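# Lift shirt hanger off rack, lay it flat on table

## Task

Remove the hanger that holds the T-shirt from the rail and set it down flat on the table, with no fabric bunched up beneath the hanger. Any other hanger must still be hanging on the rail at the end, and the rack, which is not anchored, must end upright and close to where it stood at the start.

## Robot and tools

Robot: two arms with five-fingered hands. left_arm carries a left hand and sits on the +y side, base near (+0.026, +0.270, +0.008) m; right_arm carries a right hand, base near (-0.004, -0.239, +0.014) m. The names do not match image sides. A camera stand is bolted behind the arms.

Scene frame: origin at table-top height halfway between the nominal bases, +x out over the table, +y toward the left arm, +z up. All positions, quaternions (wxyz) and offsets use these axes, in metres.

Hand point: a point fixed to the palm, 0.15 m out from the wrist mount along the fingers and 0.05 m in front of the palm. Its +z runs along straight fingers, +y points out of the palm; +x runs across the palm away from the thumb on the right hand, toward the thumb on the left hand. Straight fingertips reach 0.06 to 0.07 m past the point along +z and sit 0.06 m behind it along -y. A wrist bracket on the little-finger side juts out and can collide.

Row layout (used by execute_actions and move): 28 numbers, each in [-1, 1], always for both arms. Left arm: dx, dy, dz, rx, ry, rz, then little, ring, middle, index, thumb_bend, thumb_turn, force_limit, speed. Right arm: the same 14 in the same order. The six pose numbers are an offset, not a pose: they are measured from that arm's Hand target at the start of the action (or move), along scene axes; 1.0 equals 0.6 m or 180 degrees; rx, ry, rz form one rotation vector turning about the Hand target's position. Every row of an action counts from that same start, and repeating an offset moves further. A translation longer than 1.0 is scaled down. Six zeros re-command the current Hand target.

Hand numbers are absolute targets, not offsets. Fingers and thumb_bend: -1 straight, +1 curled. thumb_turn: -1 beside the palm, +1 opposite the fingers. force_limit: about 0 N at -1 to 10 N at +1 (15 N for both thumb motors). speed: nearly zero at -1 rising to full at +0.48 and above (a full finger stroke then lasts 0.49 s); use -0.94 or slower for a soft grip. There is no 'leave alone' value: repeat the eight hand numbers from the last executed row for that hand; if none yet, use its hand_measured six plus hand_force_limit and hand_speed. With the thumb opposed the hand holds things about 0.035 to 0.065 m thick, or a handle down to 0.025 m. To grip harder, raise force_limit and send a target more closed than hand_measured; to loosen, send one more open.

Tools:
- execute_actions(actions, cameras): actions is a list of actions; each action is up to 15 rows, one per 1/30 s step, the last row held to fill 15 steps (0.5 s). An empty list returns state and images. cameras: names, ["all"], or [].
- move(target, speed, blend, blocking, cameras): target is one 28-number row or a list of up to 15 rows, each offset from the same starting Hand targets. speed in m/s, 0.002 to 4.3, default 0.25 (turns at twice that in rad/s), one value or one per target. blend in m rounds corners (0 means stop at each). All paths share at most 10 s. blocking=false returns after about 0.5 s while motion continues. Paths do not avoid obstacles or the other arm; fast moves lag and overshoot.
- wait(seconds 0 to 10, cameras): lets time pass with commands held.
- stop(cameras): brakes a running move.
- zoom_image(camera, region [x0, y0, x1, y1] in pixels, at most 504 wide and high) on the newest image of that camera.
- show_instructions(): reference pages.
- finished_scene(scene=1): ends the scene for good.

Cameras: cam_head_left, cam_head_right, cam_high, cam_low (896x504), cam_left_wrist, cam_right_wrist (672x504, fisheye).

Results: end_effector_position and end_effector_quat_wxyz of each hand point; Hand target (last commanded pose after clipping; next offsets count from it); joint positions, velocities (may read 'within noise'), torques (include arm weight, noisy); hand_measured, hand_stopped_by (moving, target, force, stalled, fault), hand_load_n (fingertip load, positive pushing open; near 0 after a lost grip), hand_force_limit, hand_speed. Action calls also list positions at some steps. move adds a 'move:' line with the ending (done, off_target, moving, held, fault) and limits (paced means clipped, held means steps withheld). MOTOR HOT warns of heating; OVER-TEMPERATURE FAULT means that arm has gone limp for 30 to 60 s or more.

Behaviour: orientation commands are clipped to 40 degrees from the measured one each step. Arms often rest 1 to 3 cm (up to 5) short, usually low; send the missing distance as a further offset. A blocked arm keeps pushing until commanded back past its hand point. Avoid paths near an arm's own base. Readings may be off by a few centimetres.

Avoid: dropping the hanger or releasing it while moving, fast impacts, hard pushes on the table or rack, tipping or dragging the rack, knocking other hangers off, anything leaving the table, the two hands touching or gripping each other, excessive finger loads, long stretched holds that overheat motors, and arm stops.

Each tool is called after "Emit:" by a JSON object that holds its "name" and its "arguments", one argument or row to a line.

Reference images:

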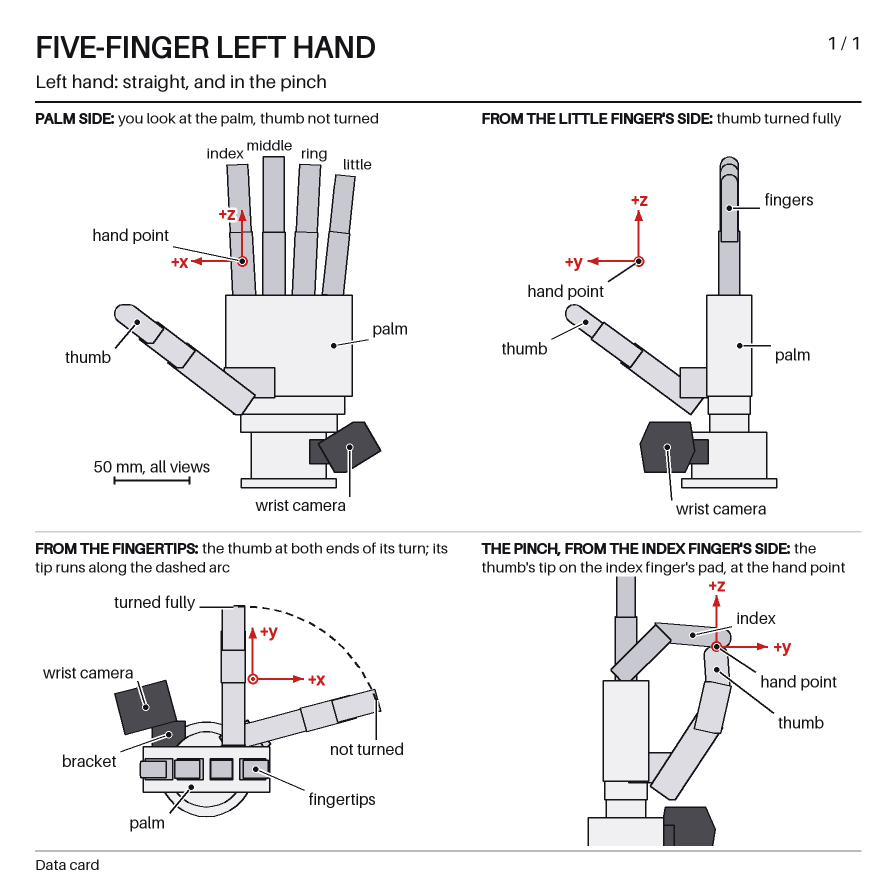

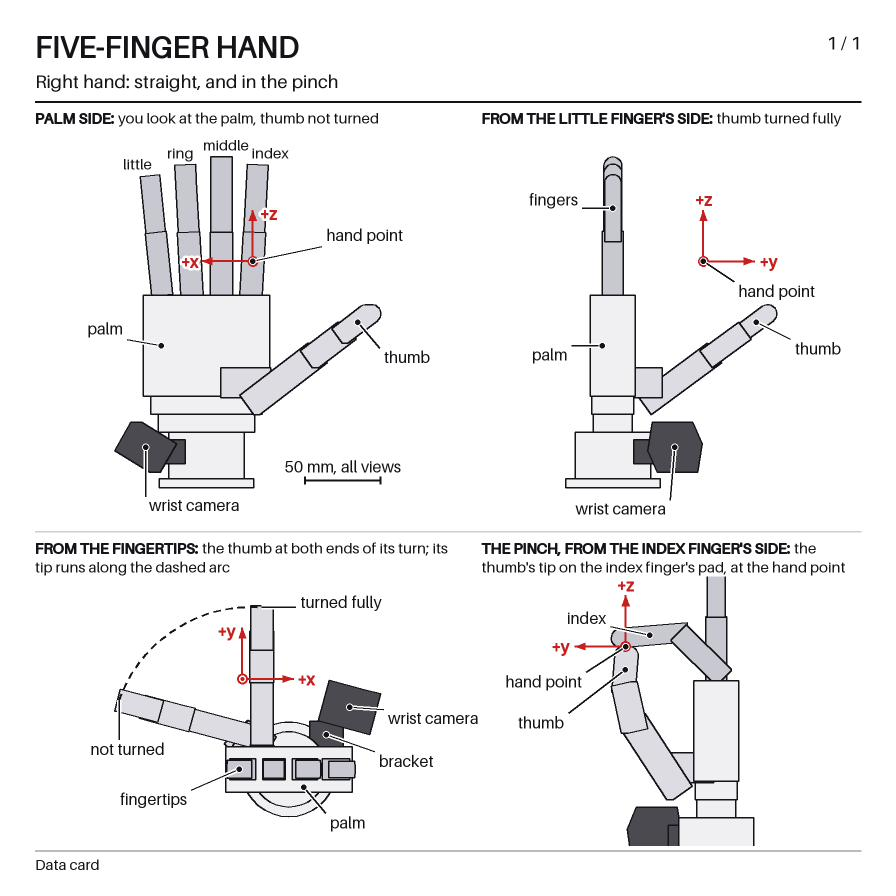

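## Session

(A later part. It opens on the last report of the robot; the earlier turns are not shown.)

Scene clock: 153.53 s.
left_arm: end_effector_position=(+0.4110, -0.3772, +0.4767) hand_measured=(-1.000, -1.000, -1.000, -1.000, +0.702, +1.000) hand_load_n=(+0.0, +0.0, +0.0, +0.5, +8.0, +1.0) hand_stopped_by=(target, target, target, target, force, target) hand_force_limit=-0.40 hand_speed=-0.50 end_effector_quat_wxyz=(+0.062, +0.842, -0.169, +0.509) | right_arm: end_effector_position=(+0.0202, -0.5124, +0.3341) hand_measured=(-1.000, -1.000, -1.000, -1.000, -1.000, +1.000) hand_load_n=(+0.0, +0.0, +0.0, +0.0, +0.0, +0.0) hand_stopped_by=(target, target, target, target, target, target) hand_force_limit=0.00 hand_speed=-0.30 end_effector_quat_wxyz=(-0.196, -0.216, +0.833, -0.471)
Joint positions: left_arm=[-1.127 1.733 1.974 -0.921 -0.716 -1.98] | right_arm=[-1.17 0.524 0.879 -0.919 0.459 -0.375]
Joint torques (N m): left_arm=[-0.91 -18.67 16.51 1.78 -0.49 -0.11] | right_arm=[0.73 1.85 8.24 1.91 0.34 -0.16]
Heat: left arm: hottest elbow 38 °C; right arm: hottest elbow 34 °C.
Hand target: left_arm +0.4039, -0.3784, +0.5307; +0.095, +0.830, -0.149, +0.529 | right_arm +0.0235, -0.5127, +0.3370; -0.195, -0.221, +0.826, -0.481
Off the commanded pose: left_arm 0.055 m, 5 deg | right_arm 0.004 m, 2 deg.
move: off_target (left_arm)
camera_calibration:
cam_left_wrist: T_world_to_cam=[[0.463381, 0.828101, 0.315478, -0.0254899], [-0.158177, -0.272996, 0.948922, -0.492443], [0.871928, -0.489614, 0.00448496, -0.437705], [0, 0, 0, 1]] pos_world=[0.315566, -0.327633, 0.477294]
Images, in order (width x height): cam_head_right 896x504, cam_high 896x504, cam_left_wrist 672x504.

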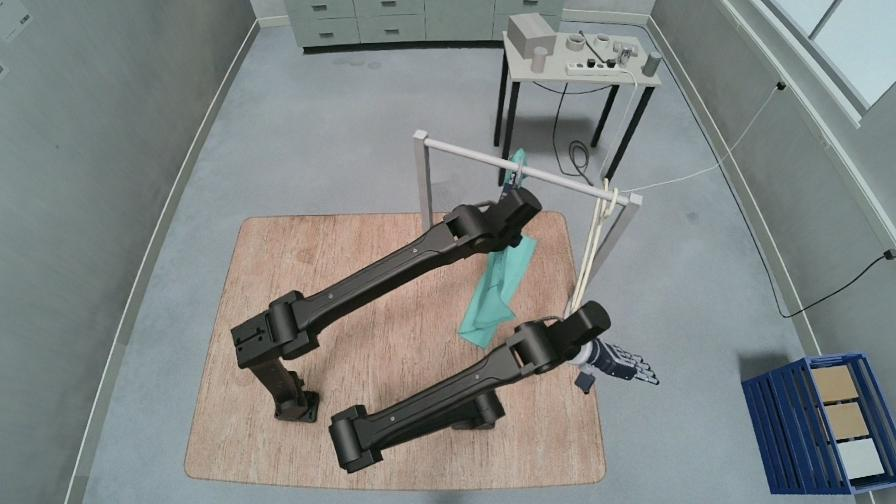

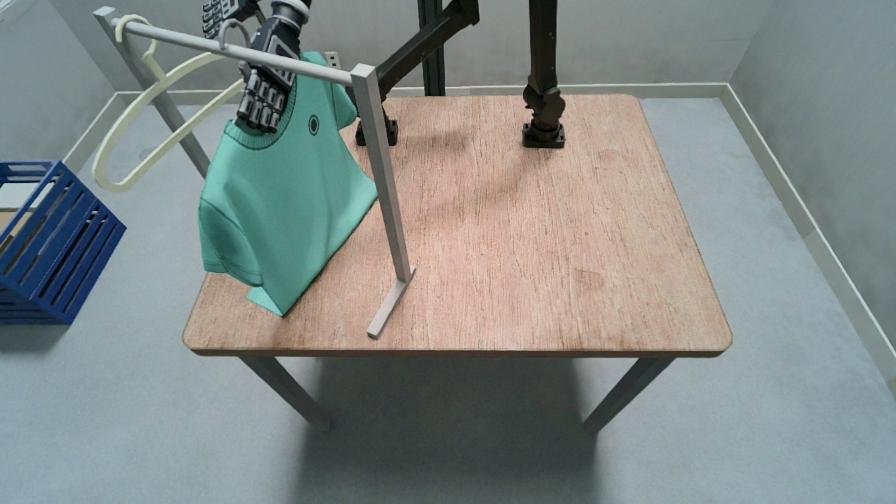

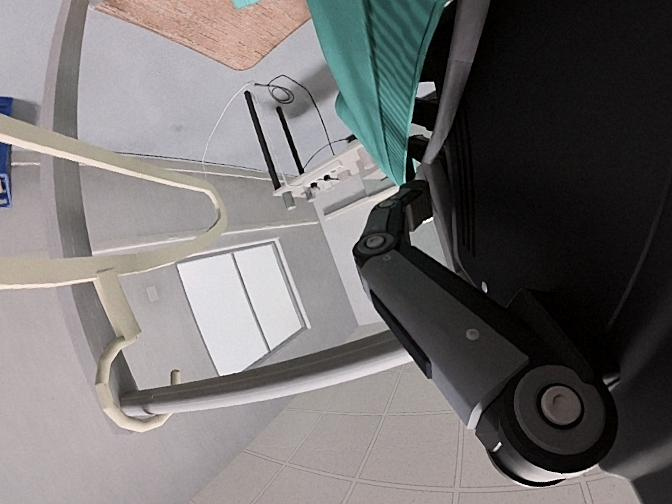

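Emit:
{"name": "move", "arguments": {
  "target": [
    [0.0,0.0,0.025,0,0,0,-1,-1,-1,-1,0.8,1,-0.4,-0.5,0,0,0,0,0,0,-1,-1,-1,-1,-1,1,0,-0.3]
  ],
  "speed": 0.05,
  "cameras": ["cam_high","cam_head_right"]
}}

Emit:
{"name": "zoom_image", "arguments": {
  "camera": "cam_high",
  "region": [175, 0, 325, 150]
}}

Emit:
{"name": "zoom_image", "arguments": {
  "camera": "cam_head_right",
  "region": [450, 120, 580, 250]
}}

Scene clock: 154.67 s.
left_arm: end_effector_position=(+0.4085, -0.3750, +0.4996) hand_measured=(-1.000, -1.000, -1.000, -1.000, +0.702, +1.000) hand_load_n=(+0.0, +0.0, +0.0, +0.0, +7.5, +1.0) hand_stopped_by=(target, target, target, target, force, target) hand_force_limit=-0.40 hand_speed=-0.50 end_effector_quat_wxyz=(+0.065, +0.840, -0.168, +0.511) | right_arm: end_effector_position=(+0.0202, -0.5124, +0.3341) hand_measured=(-1.000, -1.000, -1.000, -1.000, -1.000, +1.000) hand_load_n=(+0.0, +0.0, +0.0, +0.0, +0.0, +0.5) hand_stopped_by=(target, target, target, target, target, target) hand_force_limit=0.00 hand_speed=-0.30 end_effector_quat_wxyz=(-0.196, -0.216, +0.833, -0.471)
Joint positions: left_arm=[-1.129 1.738 2.038 -0.971 -0.716 -1.98] | right_arm=[-1.17 0.524 0.879 -0.919 0.459 -0.375]
Joint torques (N m): left_arm=[-1.96 -16.67 17.14 2.09 -0.45 -0.2] | right_arm=[0.79 1.79 8.16 2.03 0.35 -0.19]
Heat: left arm: hottest elbow 38 °C; right arm: hottest elbow 34 °C.
Hand target: left_arm +0.4040, -0.3783, +0.5458; +0.095, +0.830, -0.148, +0.529 | right_arm +0.0235, -0.5127, +0.3370; -0.195, -0.221, +0.826, -0.481
Off the commanded pose: left_arm 0.046 m, 5 deg | right_arm 0.004 m, 2 deg.
move: off_target (left_arm)
Images, in order (width x height): cam_head_right 896x504, cam_high 896x504.

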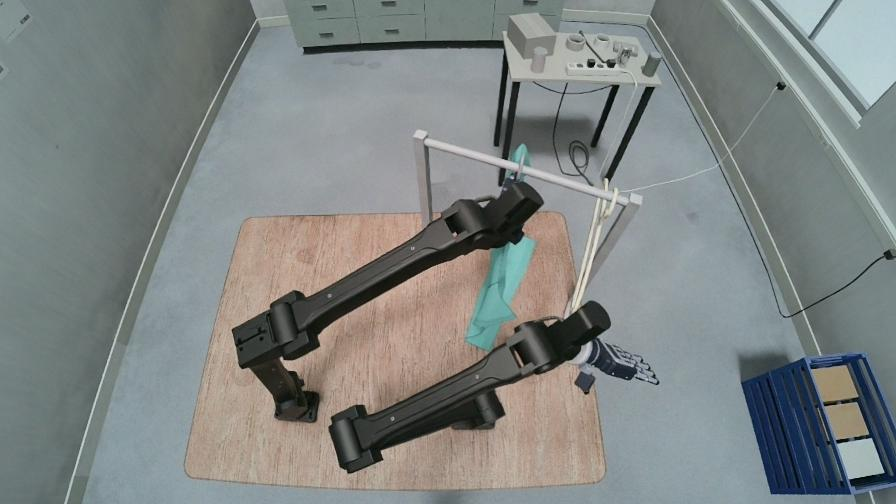

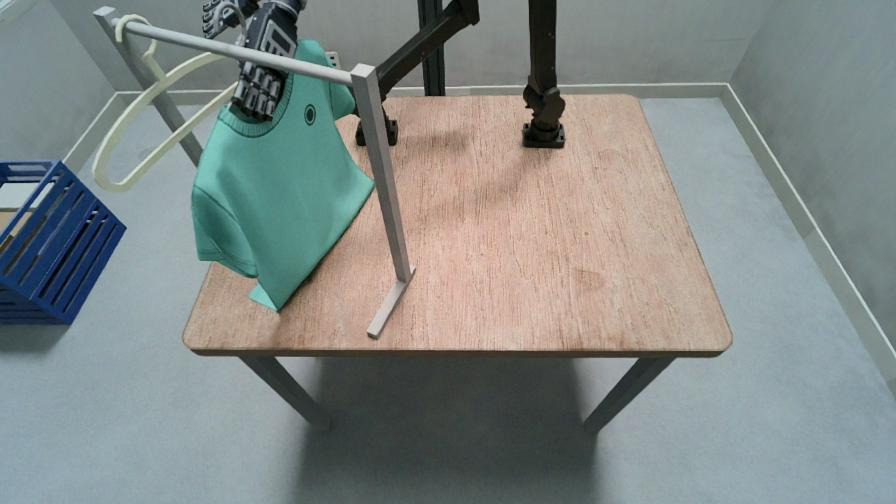

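Scaled by 3.360.

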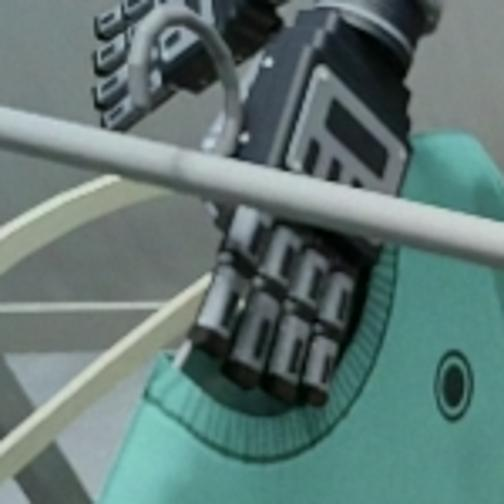

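Scaled by 3.877.

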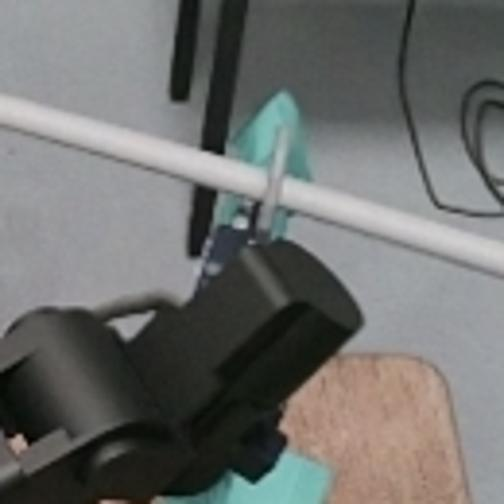

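Emit:
{"name": "move", "arguments": {
  "target": [
    [-0.138,0.058,0.0,0,0,0,-1,-1,-1,-1,0.8,1,-0.4,-0.5,0,0,0,0,0,0,-1,-1,-1,-1,-1,1,0,-0.3]
  ],
  "speed": 0.07,
  "cameras": ["cam_left_wrist","cam_high","cam_head_right","cam_low"]
}}

Scene clock: 157.50 s.
left_arm: end_effector_position=(+0.3272, -0.3514, +0.5231) hand_measured=(-1.000, -1.000, -1.000, -1.000, +0.702, +1.000) hand_load_n=(+0.0, +0.0, +0.0, +0.0, +7.5, +1.5) hand_stopped_by=(target, target, target, target, force, target) hand_force_limit=-0.40 hand_speed=-0.50 end_effector_quat_wxyz=(+0.079, +0.833, -0.164, +0.523) | right_arm: end_effector_position=(+0.0202, -0.5124, +0.3341) hand_measured=(-1.000, -1.000, -1.000, -1.000, -1.000, +1.000) hand_load_n=(+0.0, +0.0, +0.5, +0.0, +0.0, +0.0) hand_stopped_by=(target, target, target, target, target, target) hand_force_limit=0.00 hand_speed=-0.30 end_effector_quat_wxyz=(-0.196, -0.216, +0.833, -0.471)
Joint positions: left_arm=[-1.253 1.6 1.907 -1.003 -0.813 -2.071] | right_arm=[-1.17 0.524 0.879 -0.919 0.459 -0.375]
Joint torques (N m): left_arm=[-1.96 -16.09 11.22 1.65 -0.53 -0.16] | right_arm=[0.5 1.73 8.21 2.03 0.34 -0.17]
Heat: left arm: hottest elbow 38 °C; right arm: hottest elbow 34 °C.
Hand target: left_arm +0.3211, -0.3436, +0.5457; +0.095, +0.830, -0.148, +0.529 | right_arm +0.0235, -0.5127, +0.3370; -0.195, -0.221, +0.826, -0.481
Off the commanded pose: left_arm 0.025 m, 3 deg | right_arm 0.004 m, 2 deg.
joint sent to its limit (left arm) — joint 6 (wrist roll), lower limit. The joint targets still meet the commanded pose.
move: off_target (left_arm)
camera_calibration:
cam_left_wrist: T_world_to_cam=[[0.463283, 0.836116, 0.293731, -0.00842628], [-0.18546, -0.232634, 0.954718, -0.522566], [0.866587, -0.49678, 0.0472909, -0.375323], [0, 0, 0, 1]] pos_world=[0.232238, -0.300975, 0.519128]
Images, in order (width x height): cam_head_right 896x504, cam_high 896x504, cam_low 896x504, cam_left_wrist 672x504.

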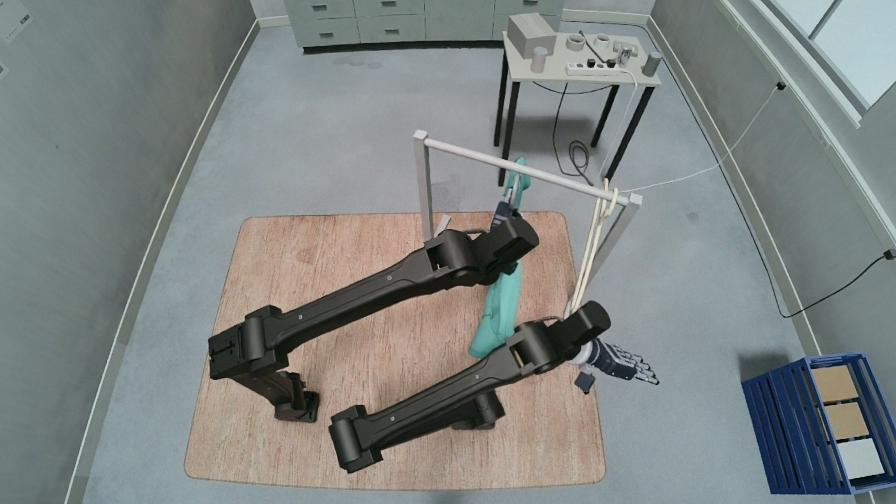

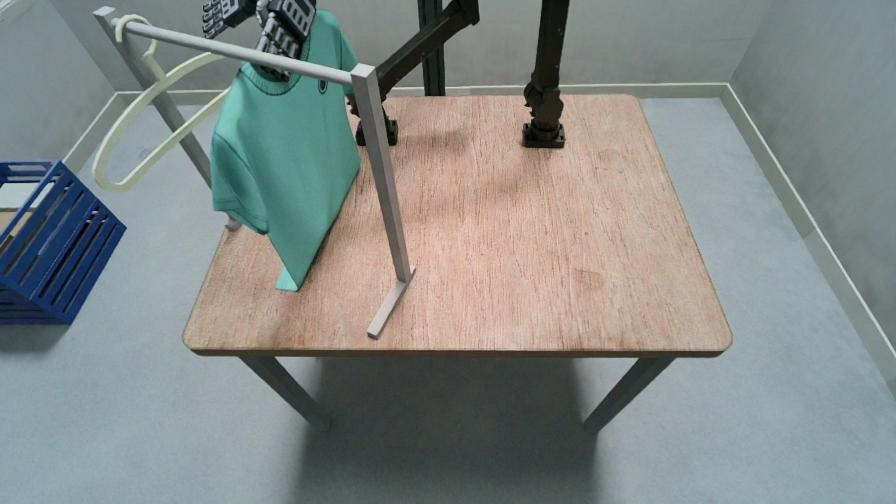

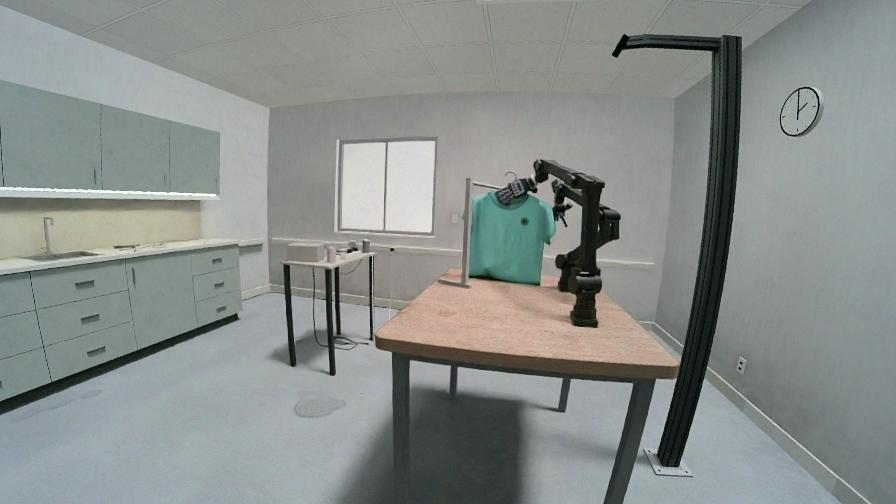

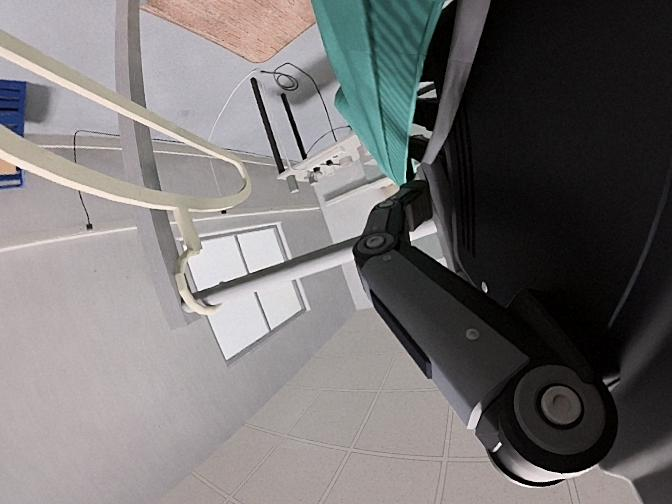

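Emit:
{"name": "move", "arguments": {
  "target": [
    [-0.075,0.359,0.0,0,0,-0.1667,-1,-1,-1,-1,0.8,1,-0.4,-0.5,0,0,0,0,0,0,-1,-1,-1,-1,-1,1,0,-0.3],
    [-0.0733,0.591,0.05,0,0,-0.1556,-1,-1,-1,-1,0.8,1,-0.4,-0.5,0,0,0,0,0,0,-1,-1,-1,-1,-1,1,0,-0.3],
    [0.02,0.7477,0.0567,0,0,-0.1,-1,-1,-1,-1,0.8,1,-0.4,-0.5,0,0,0,0,0,0,-1,-1,-1,-1,-1,1,0,-0.3]
  ],
  "speed": 0.12,
  "blend": [0.03,0.03,0],
  "cameras": ["cam_left_wrist","cam_high","cam_head_right","cam_low"]
}}

Scene clock: 164.07 s.
left_arm: end_effector_position=(+0.3395, +0.1038, +0.5443) hand_measured=(-1.000, -1.000, -1.000, -1.000, +0.702, +1.000) hand_load_n=(+0.0, +0.0, +0.0, +0.0, +7.5, +1.5) hand_stopped_by=(target, target, target, target, force, target) hand_force_limit=-0.40 hand_speed=-0.50 end_effector_quat_wxyz=(+0.188, +0.815, -0.267, +0.478) | right_arm: end_effector_position=(+0.0202, -0.5124, +0.3341) hand_measured=(-1.000, -1.000, -1.000, -1.000, -1.000, +1.000) hand_load_n=(+0.0, +0.0, +0.0, +0.0, +0.0, +0.0) hand_stopped_by=(target, target, target, target, target, target) hand_force_limit=0.00 hand_speed=-0.30 end_effector_quat_wxyz=(-0.196, -0.216, +0.833, -0.471)
Joint positions: left_arm=[0.026 0.817 1.328 -1.115 0.591 -1.262] | right_arm=[-1.17 0.524 0.879 -0.919 0.459 -0.375]
Joint torques (N m): left_arm=[-0.44 -1.08 15.8 1.84 0.43 0.11] | right_arm=[0.56 1.61 8.21 2.04 0.32 -0.21]
Heat: left arm: hottest elbow 38 °C; right arm: hottest elbow 34 °C.
Hand target: left_arm +0.3330, +0.1051, +0.5798; +0.177, +0.797, -0.276, +0.507 | right_arm +0.0235, -0.5127, +0.3370; -0.195, -0.221, +0.826, -0.481
Off the commanded pose: left_arm 0.036 m, 4 deg | right_arm 0.004 m, 2 deg.
move: off_target (left_arm)
camera_calibration:
cam_left_wrist: T_world_to_cam=[[0.711329, 0.673531, 0.200914, -0.417828], [-0.163947, -0.118969, 0.979269, -0.467164], [0.68347, -0.729522, 0.025797, -0.0627978], [0, 0, 0, 1]] pos_world=[0.263544, 0.18003, 0.543046]
Images, in order (width x height): cam_head_right 896x504, cam_high 896x504, cam_low 896x504, cam_left_wrist 672x504.

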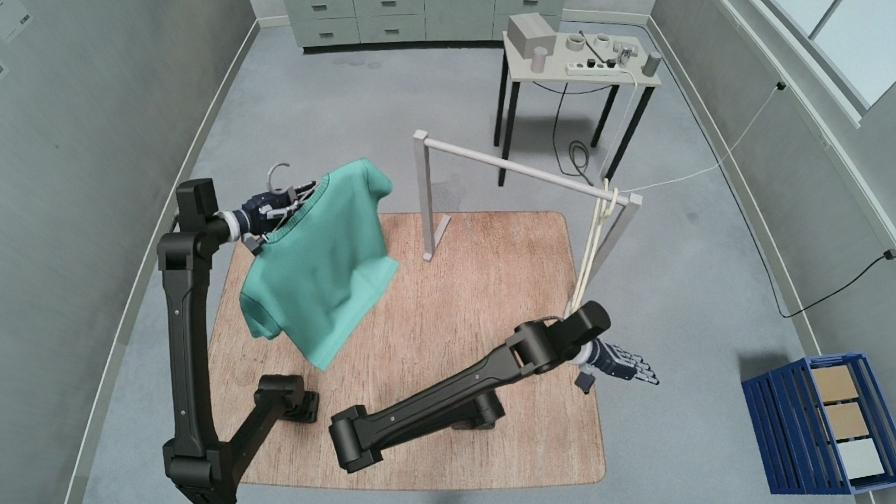

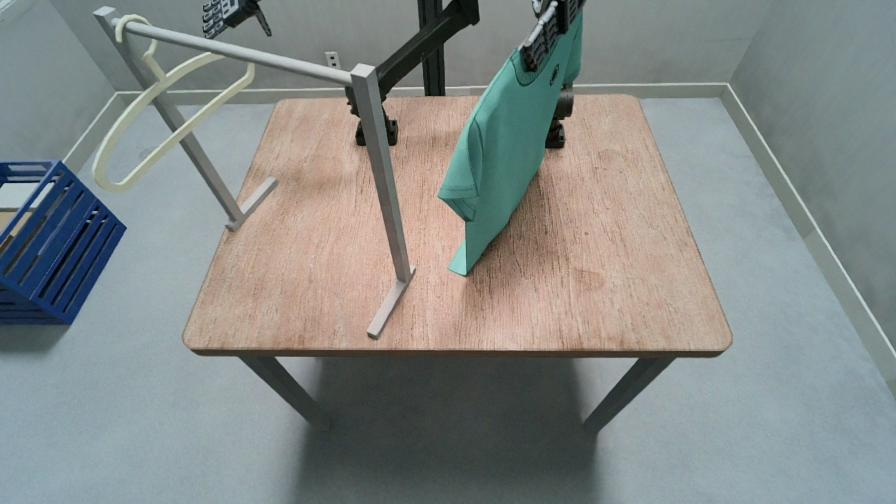

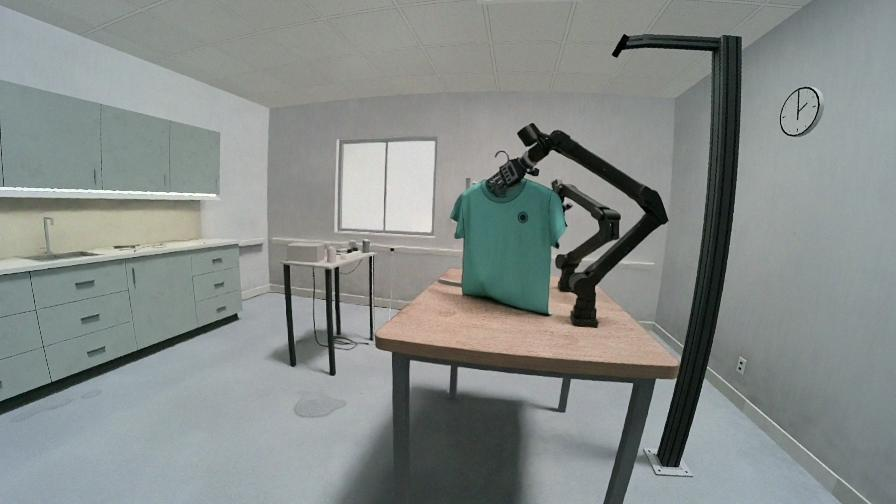

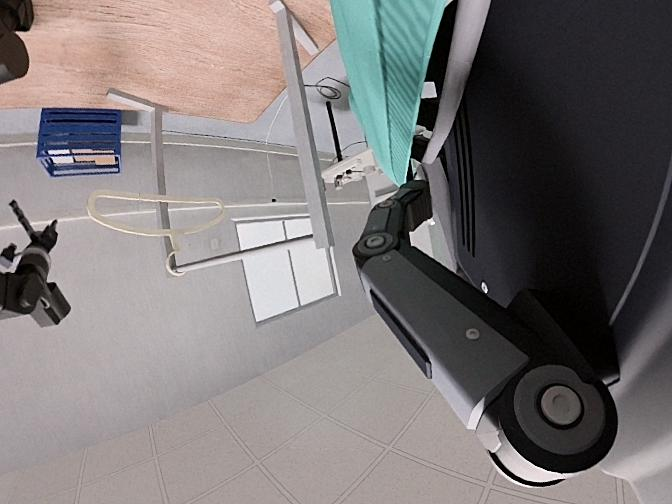

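Emit:
{"name": "move", "arguments": {
  "target": [
    [0.12,0.1567,0.05,0,0,0.1,-1,-1,-1,-1,0.8,1,-0.4,-0.5,0,0,0,0,0,0,-1,-1,-1,-1,-1,1,0,-0.3],
    [0.1383,0.4517,0.0833,0,0,0.1833,-1,-1,-1,-1,0.8,1,-0.4,-0.5,0,0,0,0,0,0,-1,-1,-1,-1,-1,1,0,-0.3]
  ],
  "speed": 0.12,
  "blend": [0.03,0],
  "cameras": ["all"]
}}

Scene clock: 167.63 s.
left_arm: end_effector_position=(+0.4231, +0.3800, +0.5970) hand_measured=(-1.000, -1.000, -1.000, -1.000, +0.702, +1.000) hand_load_n=(+0.0, +0.0, +0.0, +0.0, +7.5, +1.0) hand_stopped_by=(target, target, target, target, force, target) hand_force_limit=-0.40 hand_speed=-0.50 end_effector_quat_wxyz=(+0.047, +0.856, -0.023, +0.515) | right_arm: end_effector_position=(+0.0202, -0.5124, +0.3341) hand_measured=(-1.000, -1.000, -1.000, -1.000, -1.000, +1.000) hand_load_n=(+0.0, +0.0, +0.0, +0.0, +0.0, +0.0) hand_stopped_by=(target, target, target, target, target, target) hand_force_limit=0.00 hand_speed=-0.30 end_effector_quat_wxyz=(-0.196, -0.216, +0.833, -0.471)
Joint positions: left_arm=[0.752 1.081 1.626 -1.211 0.718 -1.159] | right_arm=[-1.17 0.524 0.879 -0.919 0.459 -0.375]
Joint torques (N m): left_arm=[-1.2 -4.95 15.3 1.7 0.61 0.06] | right_arm=[0.26 1.61 8.21 2.04 0.32 -0.16]
Heat: left arm: hottest elbow 38 °C; right arm: hottest elbow 34 °C.
Hand target: left_arm +0.4162, +0.3761, +0.6296; +0.025, +0.843, -0.039, +0.537 | right_arm +0.0235, -0.5127, +0.3370; -0.195, -0.221, +0.826, -0.481
Off the commanded pose: left_arm 0.034 m, 4 deg | right_arm 0.004 m, 2 deg.
move: off_target (left_arm)
camera_calibration:
cam_left_wrist: T_world_to_cam=[[0.228183, 0.95362, 0.196321, -0.573183], [-0.0790888, -0.182819, 0.97996, -0.484236], [0.970401, -0.239137, 0.0337044, -0.232331], [0, 0, 0, 1]] pos_world=[0.317947, 0.402512, 0.59489]
cam_right_wrist: T_world_to_cam=[[-0.689099, 0.44496, -0.571973, 0.434916], [0.675328, 0.68057, -0.284176, 0.425993], [0.262821, -0.582095, -0.769474, 0.0726856], [0, 0, 0, 1]] pos_world=[-0.00708841, -0.441129, 0.425747]

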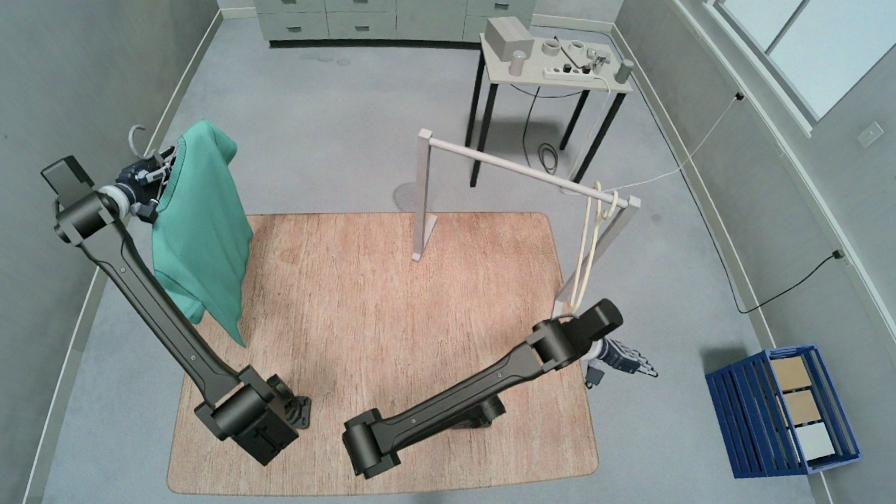

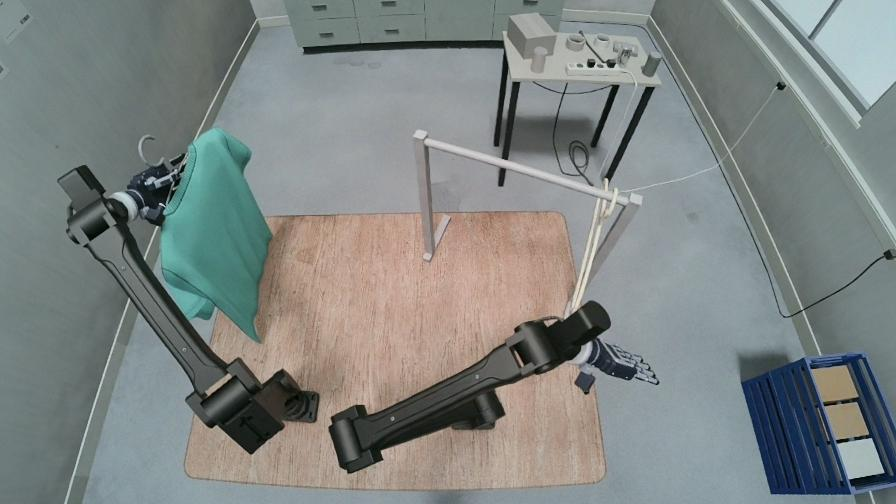

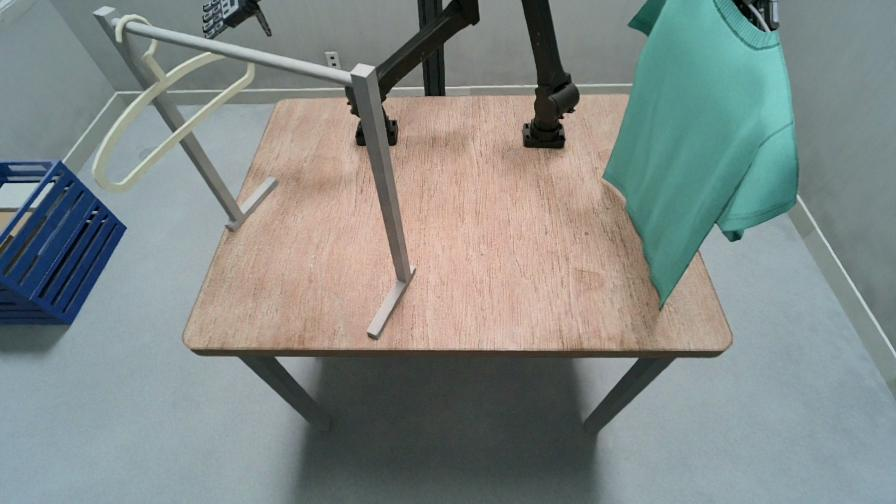

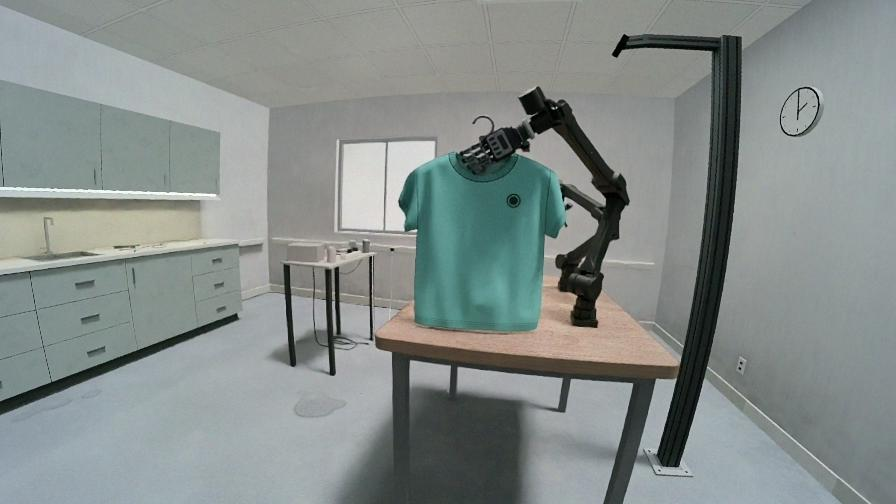

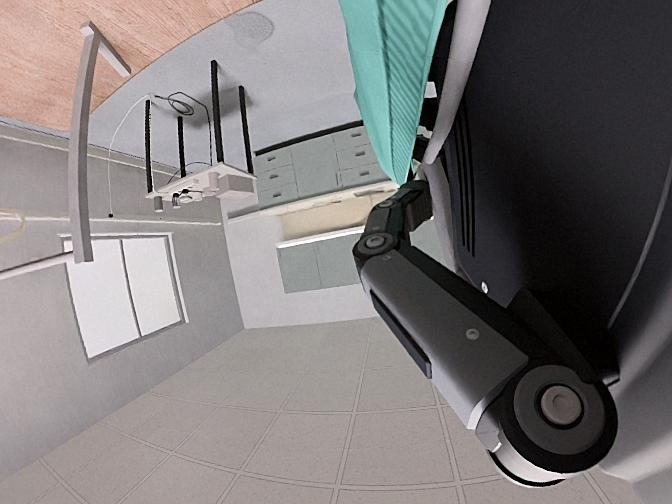

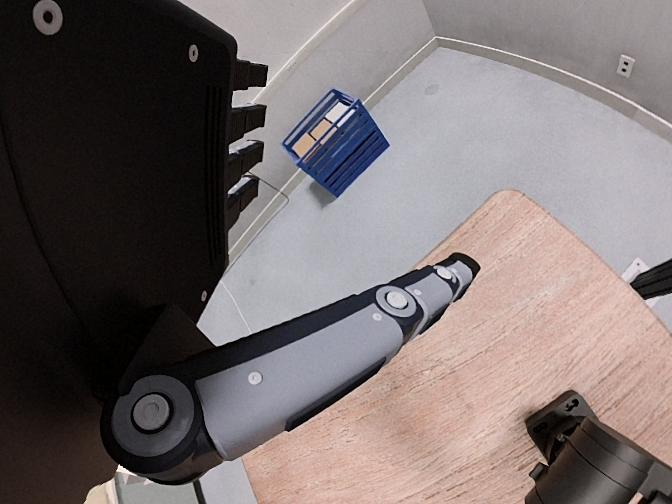

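Emit:
{"name": "move", "arguments": {
  "target": [
    [-0.053,0.16,0.01,-0.013,-0.11,0,-1,-1,-1,-1,0.8,1,-0.4,-0.5,0,0,0,0,0,0,-1,-1,-1,-1,-1,1,0,-0.3]
  ],
  "speed": 0.12,
  "cameras": ["cam_left_wrist","cam_head_left","cam_high","cam_low"]
}}

Scene clock: 173.23 s.
left_arm: end_effector_position=(+0.3891, +0.4743, +0.6244) hand_measured=(-1.000, -1.000, -1.000, -1.000, +0.702, +1.000) hand_load_n=(+0.0, +0.0, +0.0, +0.5, +7.5, +1.0) hand_stopped_by=(target, target, target, target, force, target) hand_force_limit=-0.40 hand_speed=-0.50 end_effector_quat_wxyz=(+0.045, +0.744, -0.027, +0.666) | right_arm: end_effector_position=(+0.0202, -0.5124, +0.3341) hand_measured=(-1.000, -1.000, -1.000, -1.000, -1.000, +1.000) hand_load_n=(+0.0, +0.0, +0.0, +0.0, +0.0, +0.0) hand_stopped_by=(target, target, target, target, target, target) hand_force_limit=0.00 hand_speed=-0.30 end_effector_quat_wxyz=(-0.196, -0.216, +0.833, -0.471)
Joint positions: left_arm=[1.055 1.072 1.413 -0.587 1.114 -1.38] | right_arm=[-1.17 0.524 0.879 -0.919 0.459 -0.375]
Joint torques (N m): left_arm=[-0.62 -6.48 11.23 2.41 0.32 -0.13] | right_arm=[0.21 1.38 8.13 1.91 0.33 -0.15]
Heat: left arm: hottest elbow 39 °C; right arm: hottest elbow 34 °C.
Hand target: left_arm +0.3842, +0.4721, +0.6357; +0.035, +0.737, -0.032, +0.674 | right_arm +0.0235, -0.5127, +0.3370; -0.195, -0.221, +0.826, -0.481
Off the commanded pose: left_arm 0.012 m, 2 deg | right_arm 0.004 m, 2 deg.
move: off_target (left_arm)
camera_calibration:
cam_left_wrist: T_world_to_cam=[[0.137314, 0.956713, 0.256605, -0.664499], [-0.434194, -0.174707, 0.883715, -0.302178], [0.890292, -0.232763, 0.391409, -0.372922], [0, 0, 0, 1]] pos_world=[0.292051, 0.496139, 0.583518]
Images, in order (width x height): cam_head_left 896x504, cam_high 896x504, cam_low 896x504, cam_left_wrist 672x504.

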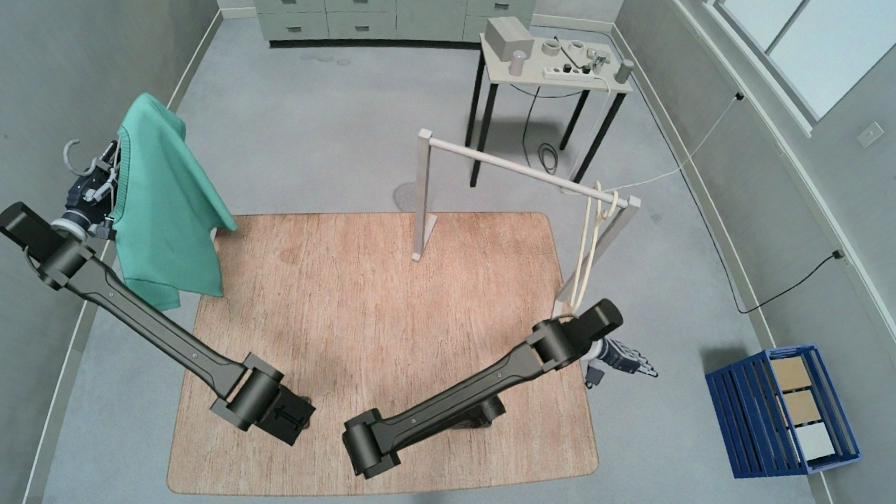

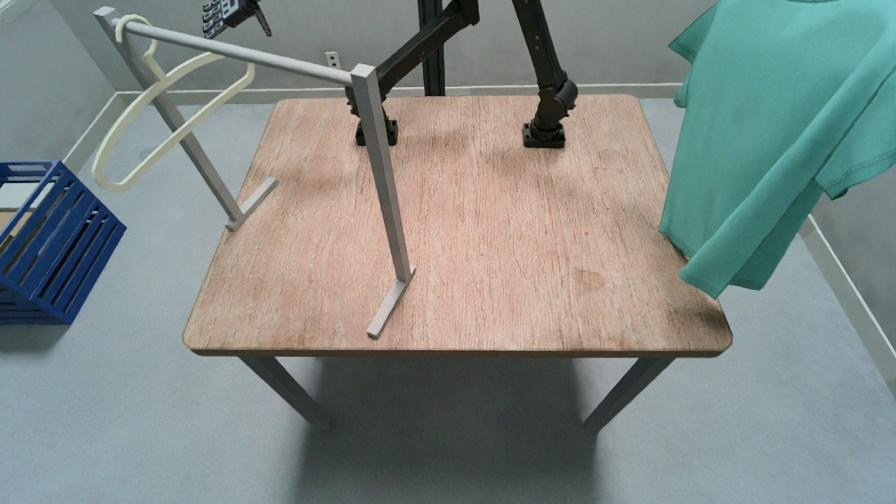

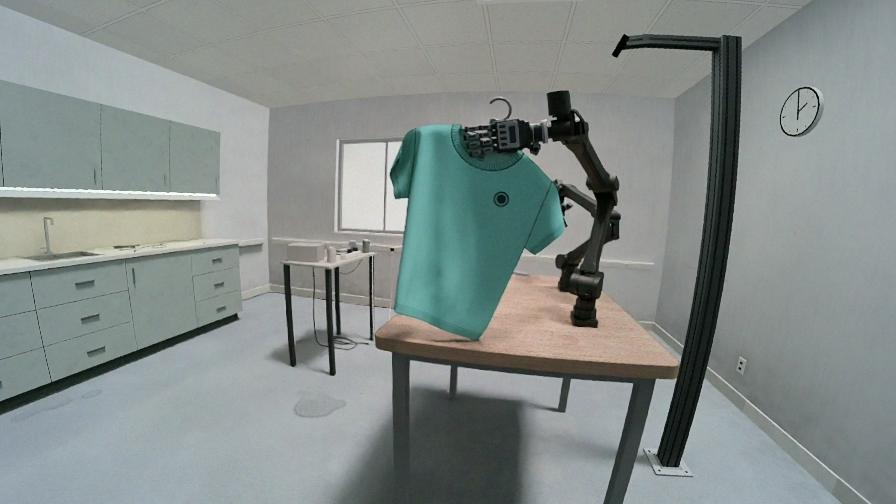

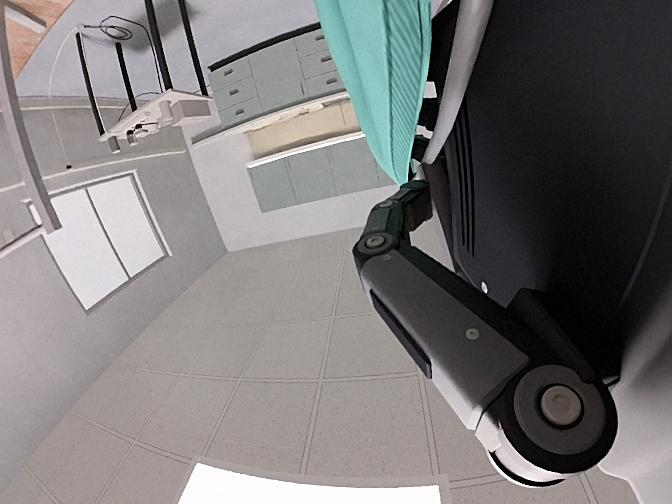

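Emit:
{"name": "move", "arguments": {
  "target": [
    [0.007,-0.125,-0.08,0,0,0,-1,-1,-1,-1,0.8,1,-0.4,-0.5,0,0,0,0,0,0,-1,-1,-1,-1,-1,1,0,-0.3],
    [0.007,-0.125,-0.08,0,0,0,-1,-1,-1,-1,0.685,1,-0.6,-0.9,0,0,0,0,0,0,-1,-1,-1,-1,-1,1,0,-0.3]
  ],
  "speed": 0.1,
  "cameras": ["cam_left_wrist","cam_low"]
}}

Scene clock: 176.13 s.
left_arm: end_effector_position=(+0.3913, +0.4043, +0.5735) hand_measured=(-1.000, -1.000, -1.000, -1.000, +0.684, +1.000) hand_load_n=(+0.0, +0.0, +0.0, +0.0, +2.0, +0.5) hand_stopped_by=(target, target, target, target, target, target) hand_force_limit=-0.60 hand_speed=-0.90 end_effector_quat_wxyz=(+0.042, +0.746, -0.022, +0.664) | right_arm: end_effector_position=(+0.0202, -0.5124, +0.3341) hand_measured=(-1.000, -1.000, -1.000, -1.000, -1.000, +1.000) hand_load_n=(+0.0, +0.0, +0.0, +0.0, +0.0, +0.0) hand_stopped_by=(target, target, target, target, target, target) hand_force_limit=0.00 hand_speed=-0.30 end_effector_quat_wxyz=(-0.196, -0.216, +0.833, -0.471)
Joint positions: left_arm=[0.914 0.883 1.159 -0.479 0.963 -1.438] | right_arm=[-1.17 0.524 0.879 -0.919 0.459 -0.375]
Joint torques (N m): left_arm=[-0.32 -3.72 11.81 2.74 0.19 -0.12] | right_arm=[0.44 1.67 8.24 2.11 0.36 -0.18]
Heat: left arm: hottest elbow 38 °C; right arm: hottest elbow 34 °C.
Hand target: left_arm +0.3885, +0.3971, +0.5877; +0.035, +0.737, -0.032, +0.674 | right_arm +0.0235, -0.5127, +0.3370; -0.195, -0.221, +0.826, -0.481
Off the commanded pose: left_arm 0.016 m, 2 deg | right_arm 0.004 m, 2 deg.
move: off_target (left_arm); target 2's new numbers were sent with left_arm's hand 0.016 m and 2 deg from that target
camera_calibration:
cam_left_wrist: T_world_to_cam=[[0.127616, 0.958783, 0.253869, -0.580232], [-0.425349, -0.178324, 0.887287, -0.272535], [0.895987, -0.221215, 0.385061, -0.374411], [0, 0, 0, 1]] pos_world=[0.293591, 0.424892, 0.533291]
Images, in order (width x height): cam_low 896x504, cam_left_wrist 672x504.

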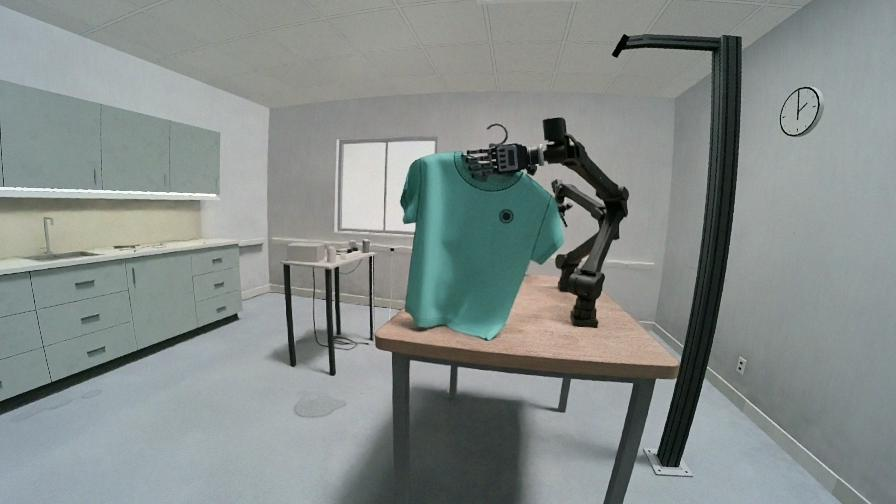

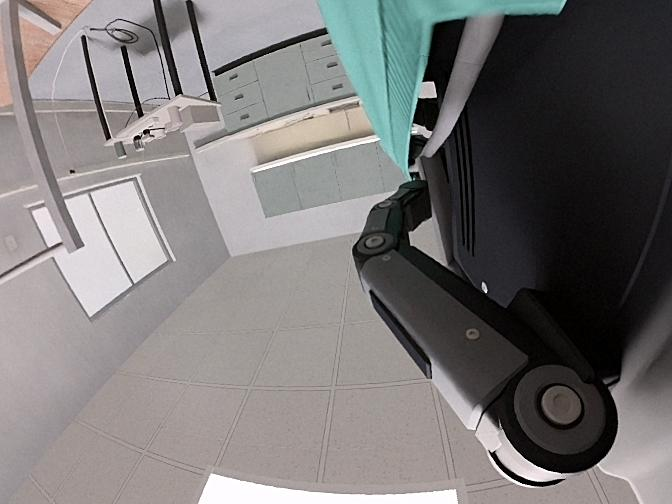

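Emit:
{"name": "zoom_image", "arguments": {
  "camera": "cam_low",
  "region": [380, 100, 600, 350]
}}

Emit:
{"name": "zoom_image", "arguments": {
  "camera": "cam_left_wrist",
  "region": [300, 0, 560, 260]
}}

Scaled by 2.016.

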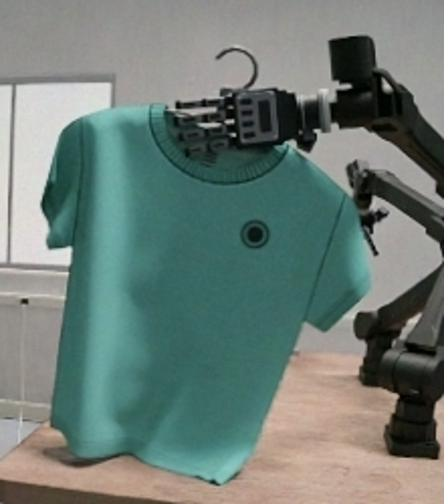

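Scaled by 1.938 from the camera's 672x504 image, which has a finer 960x720 frame.

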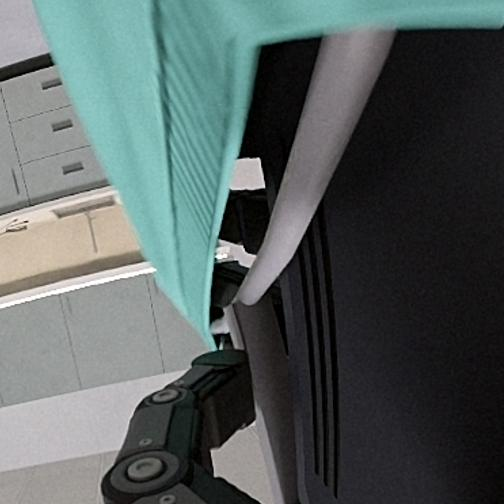

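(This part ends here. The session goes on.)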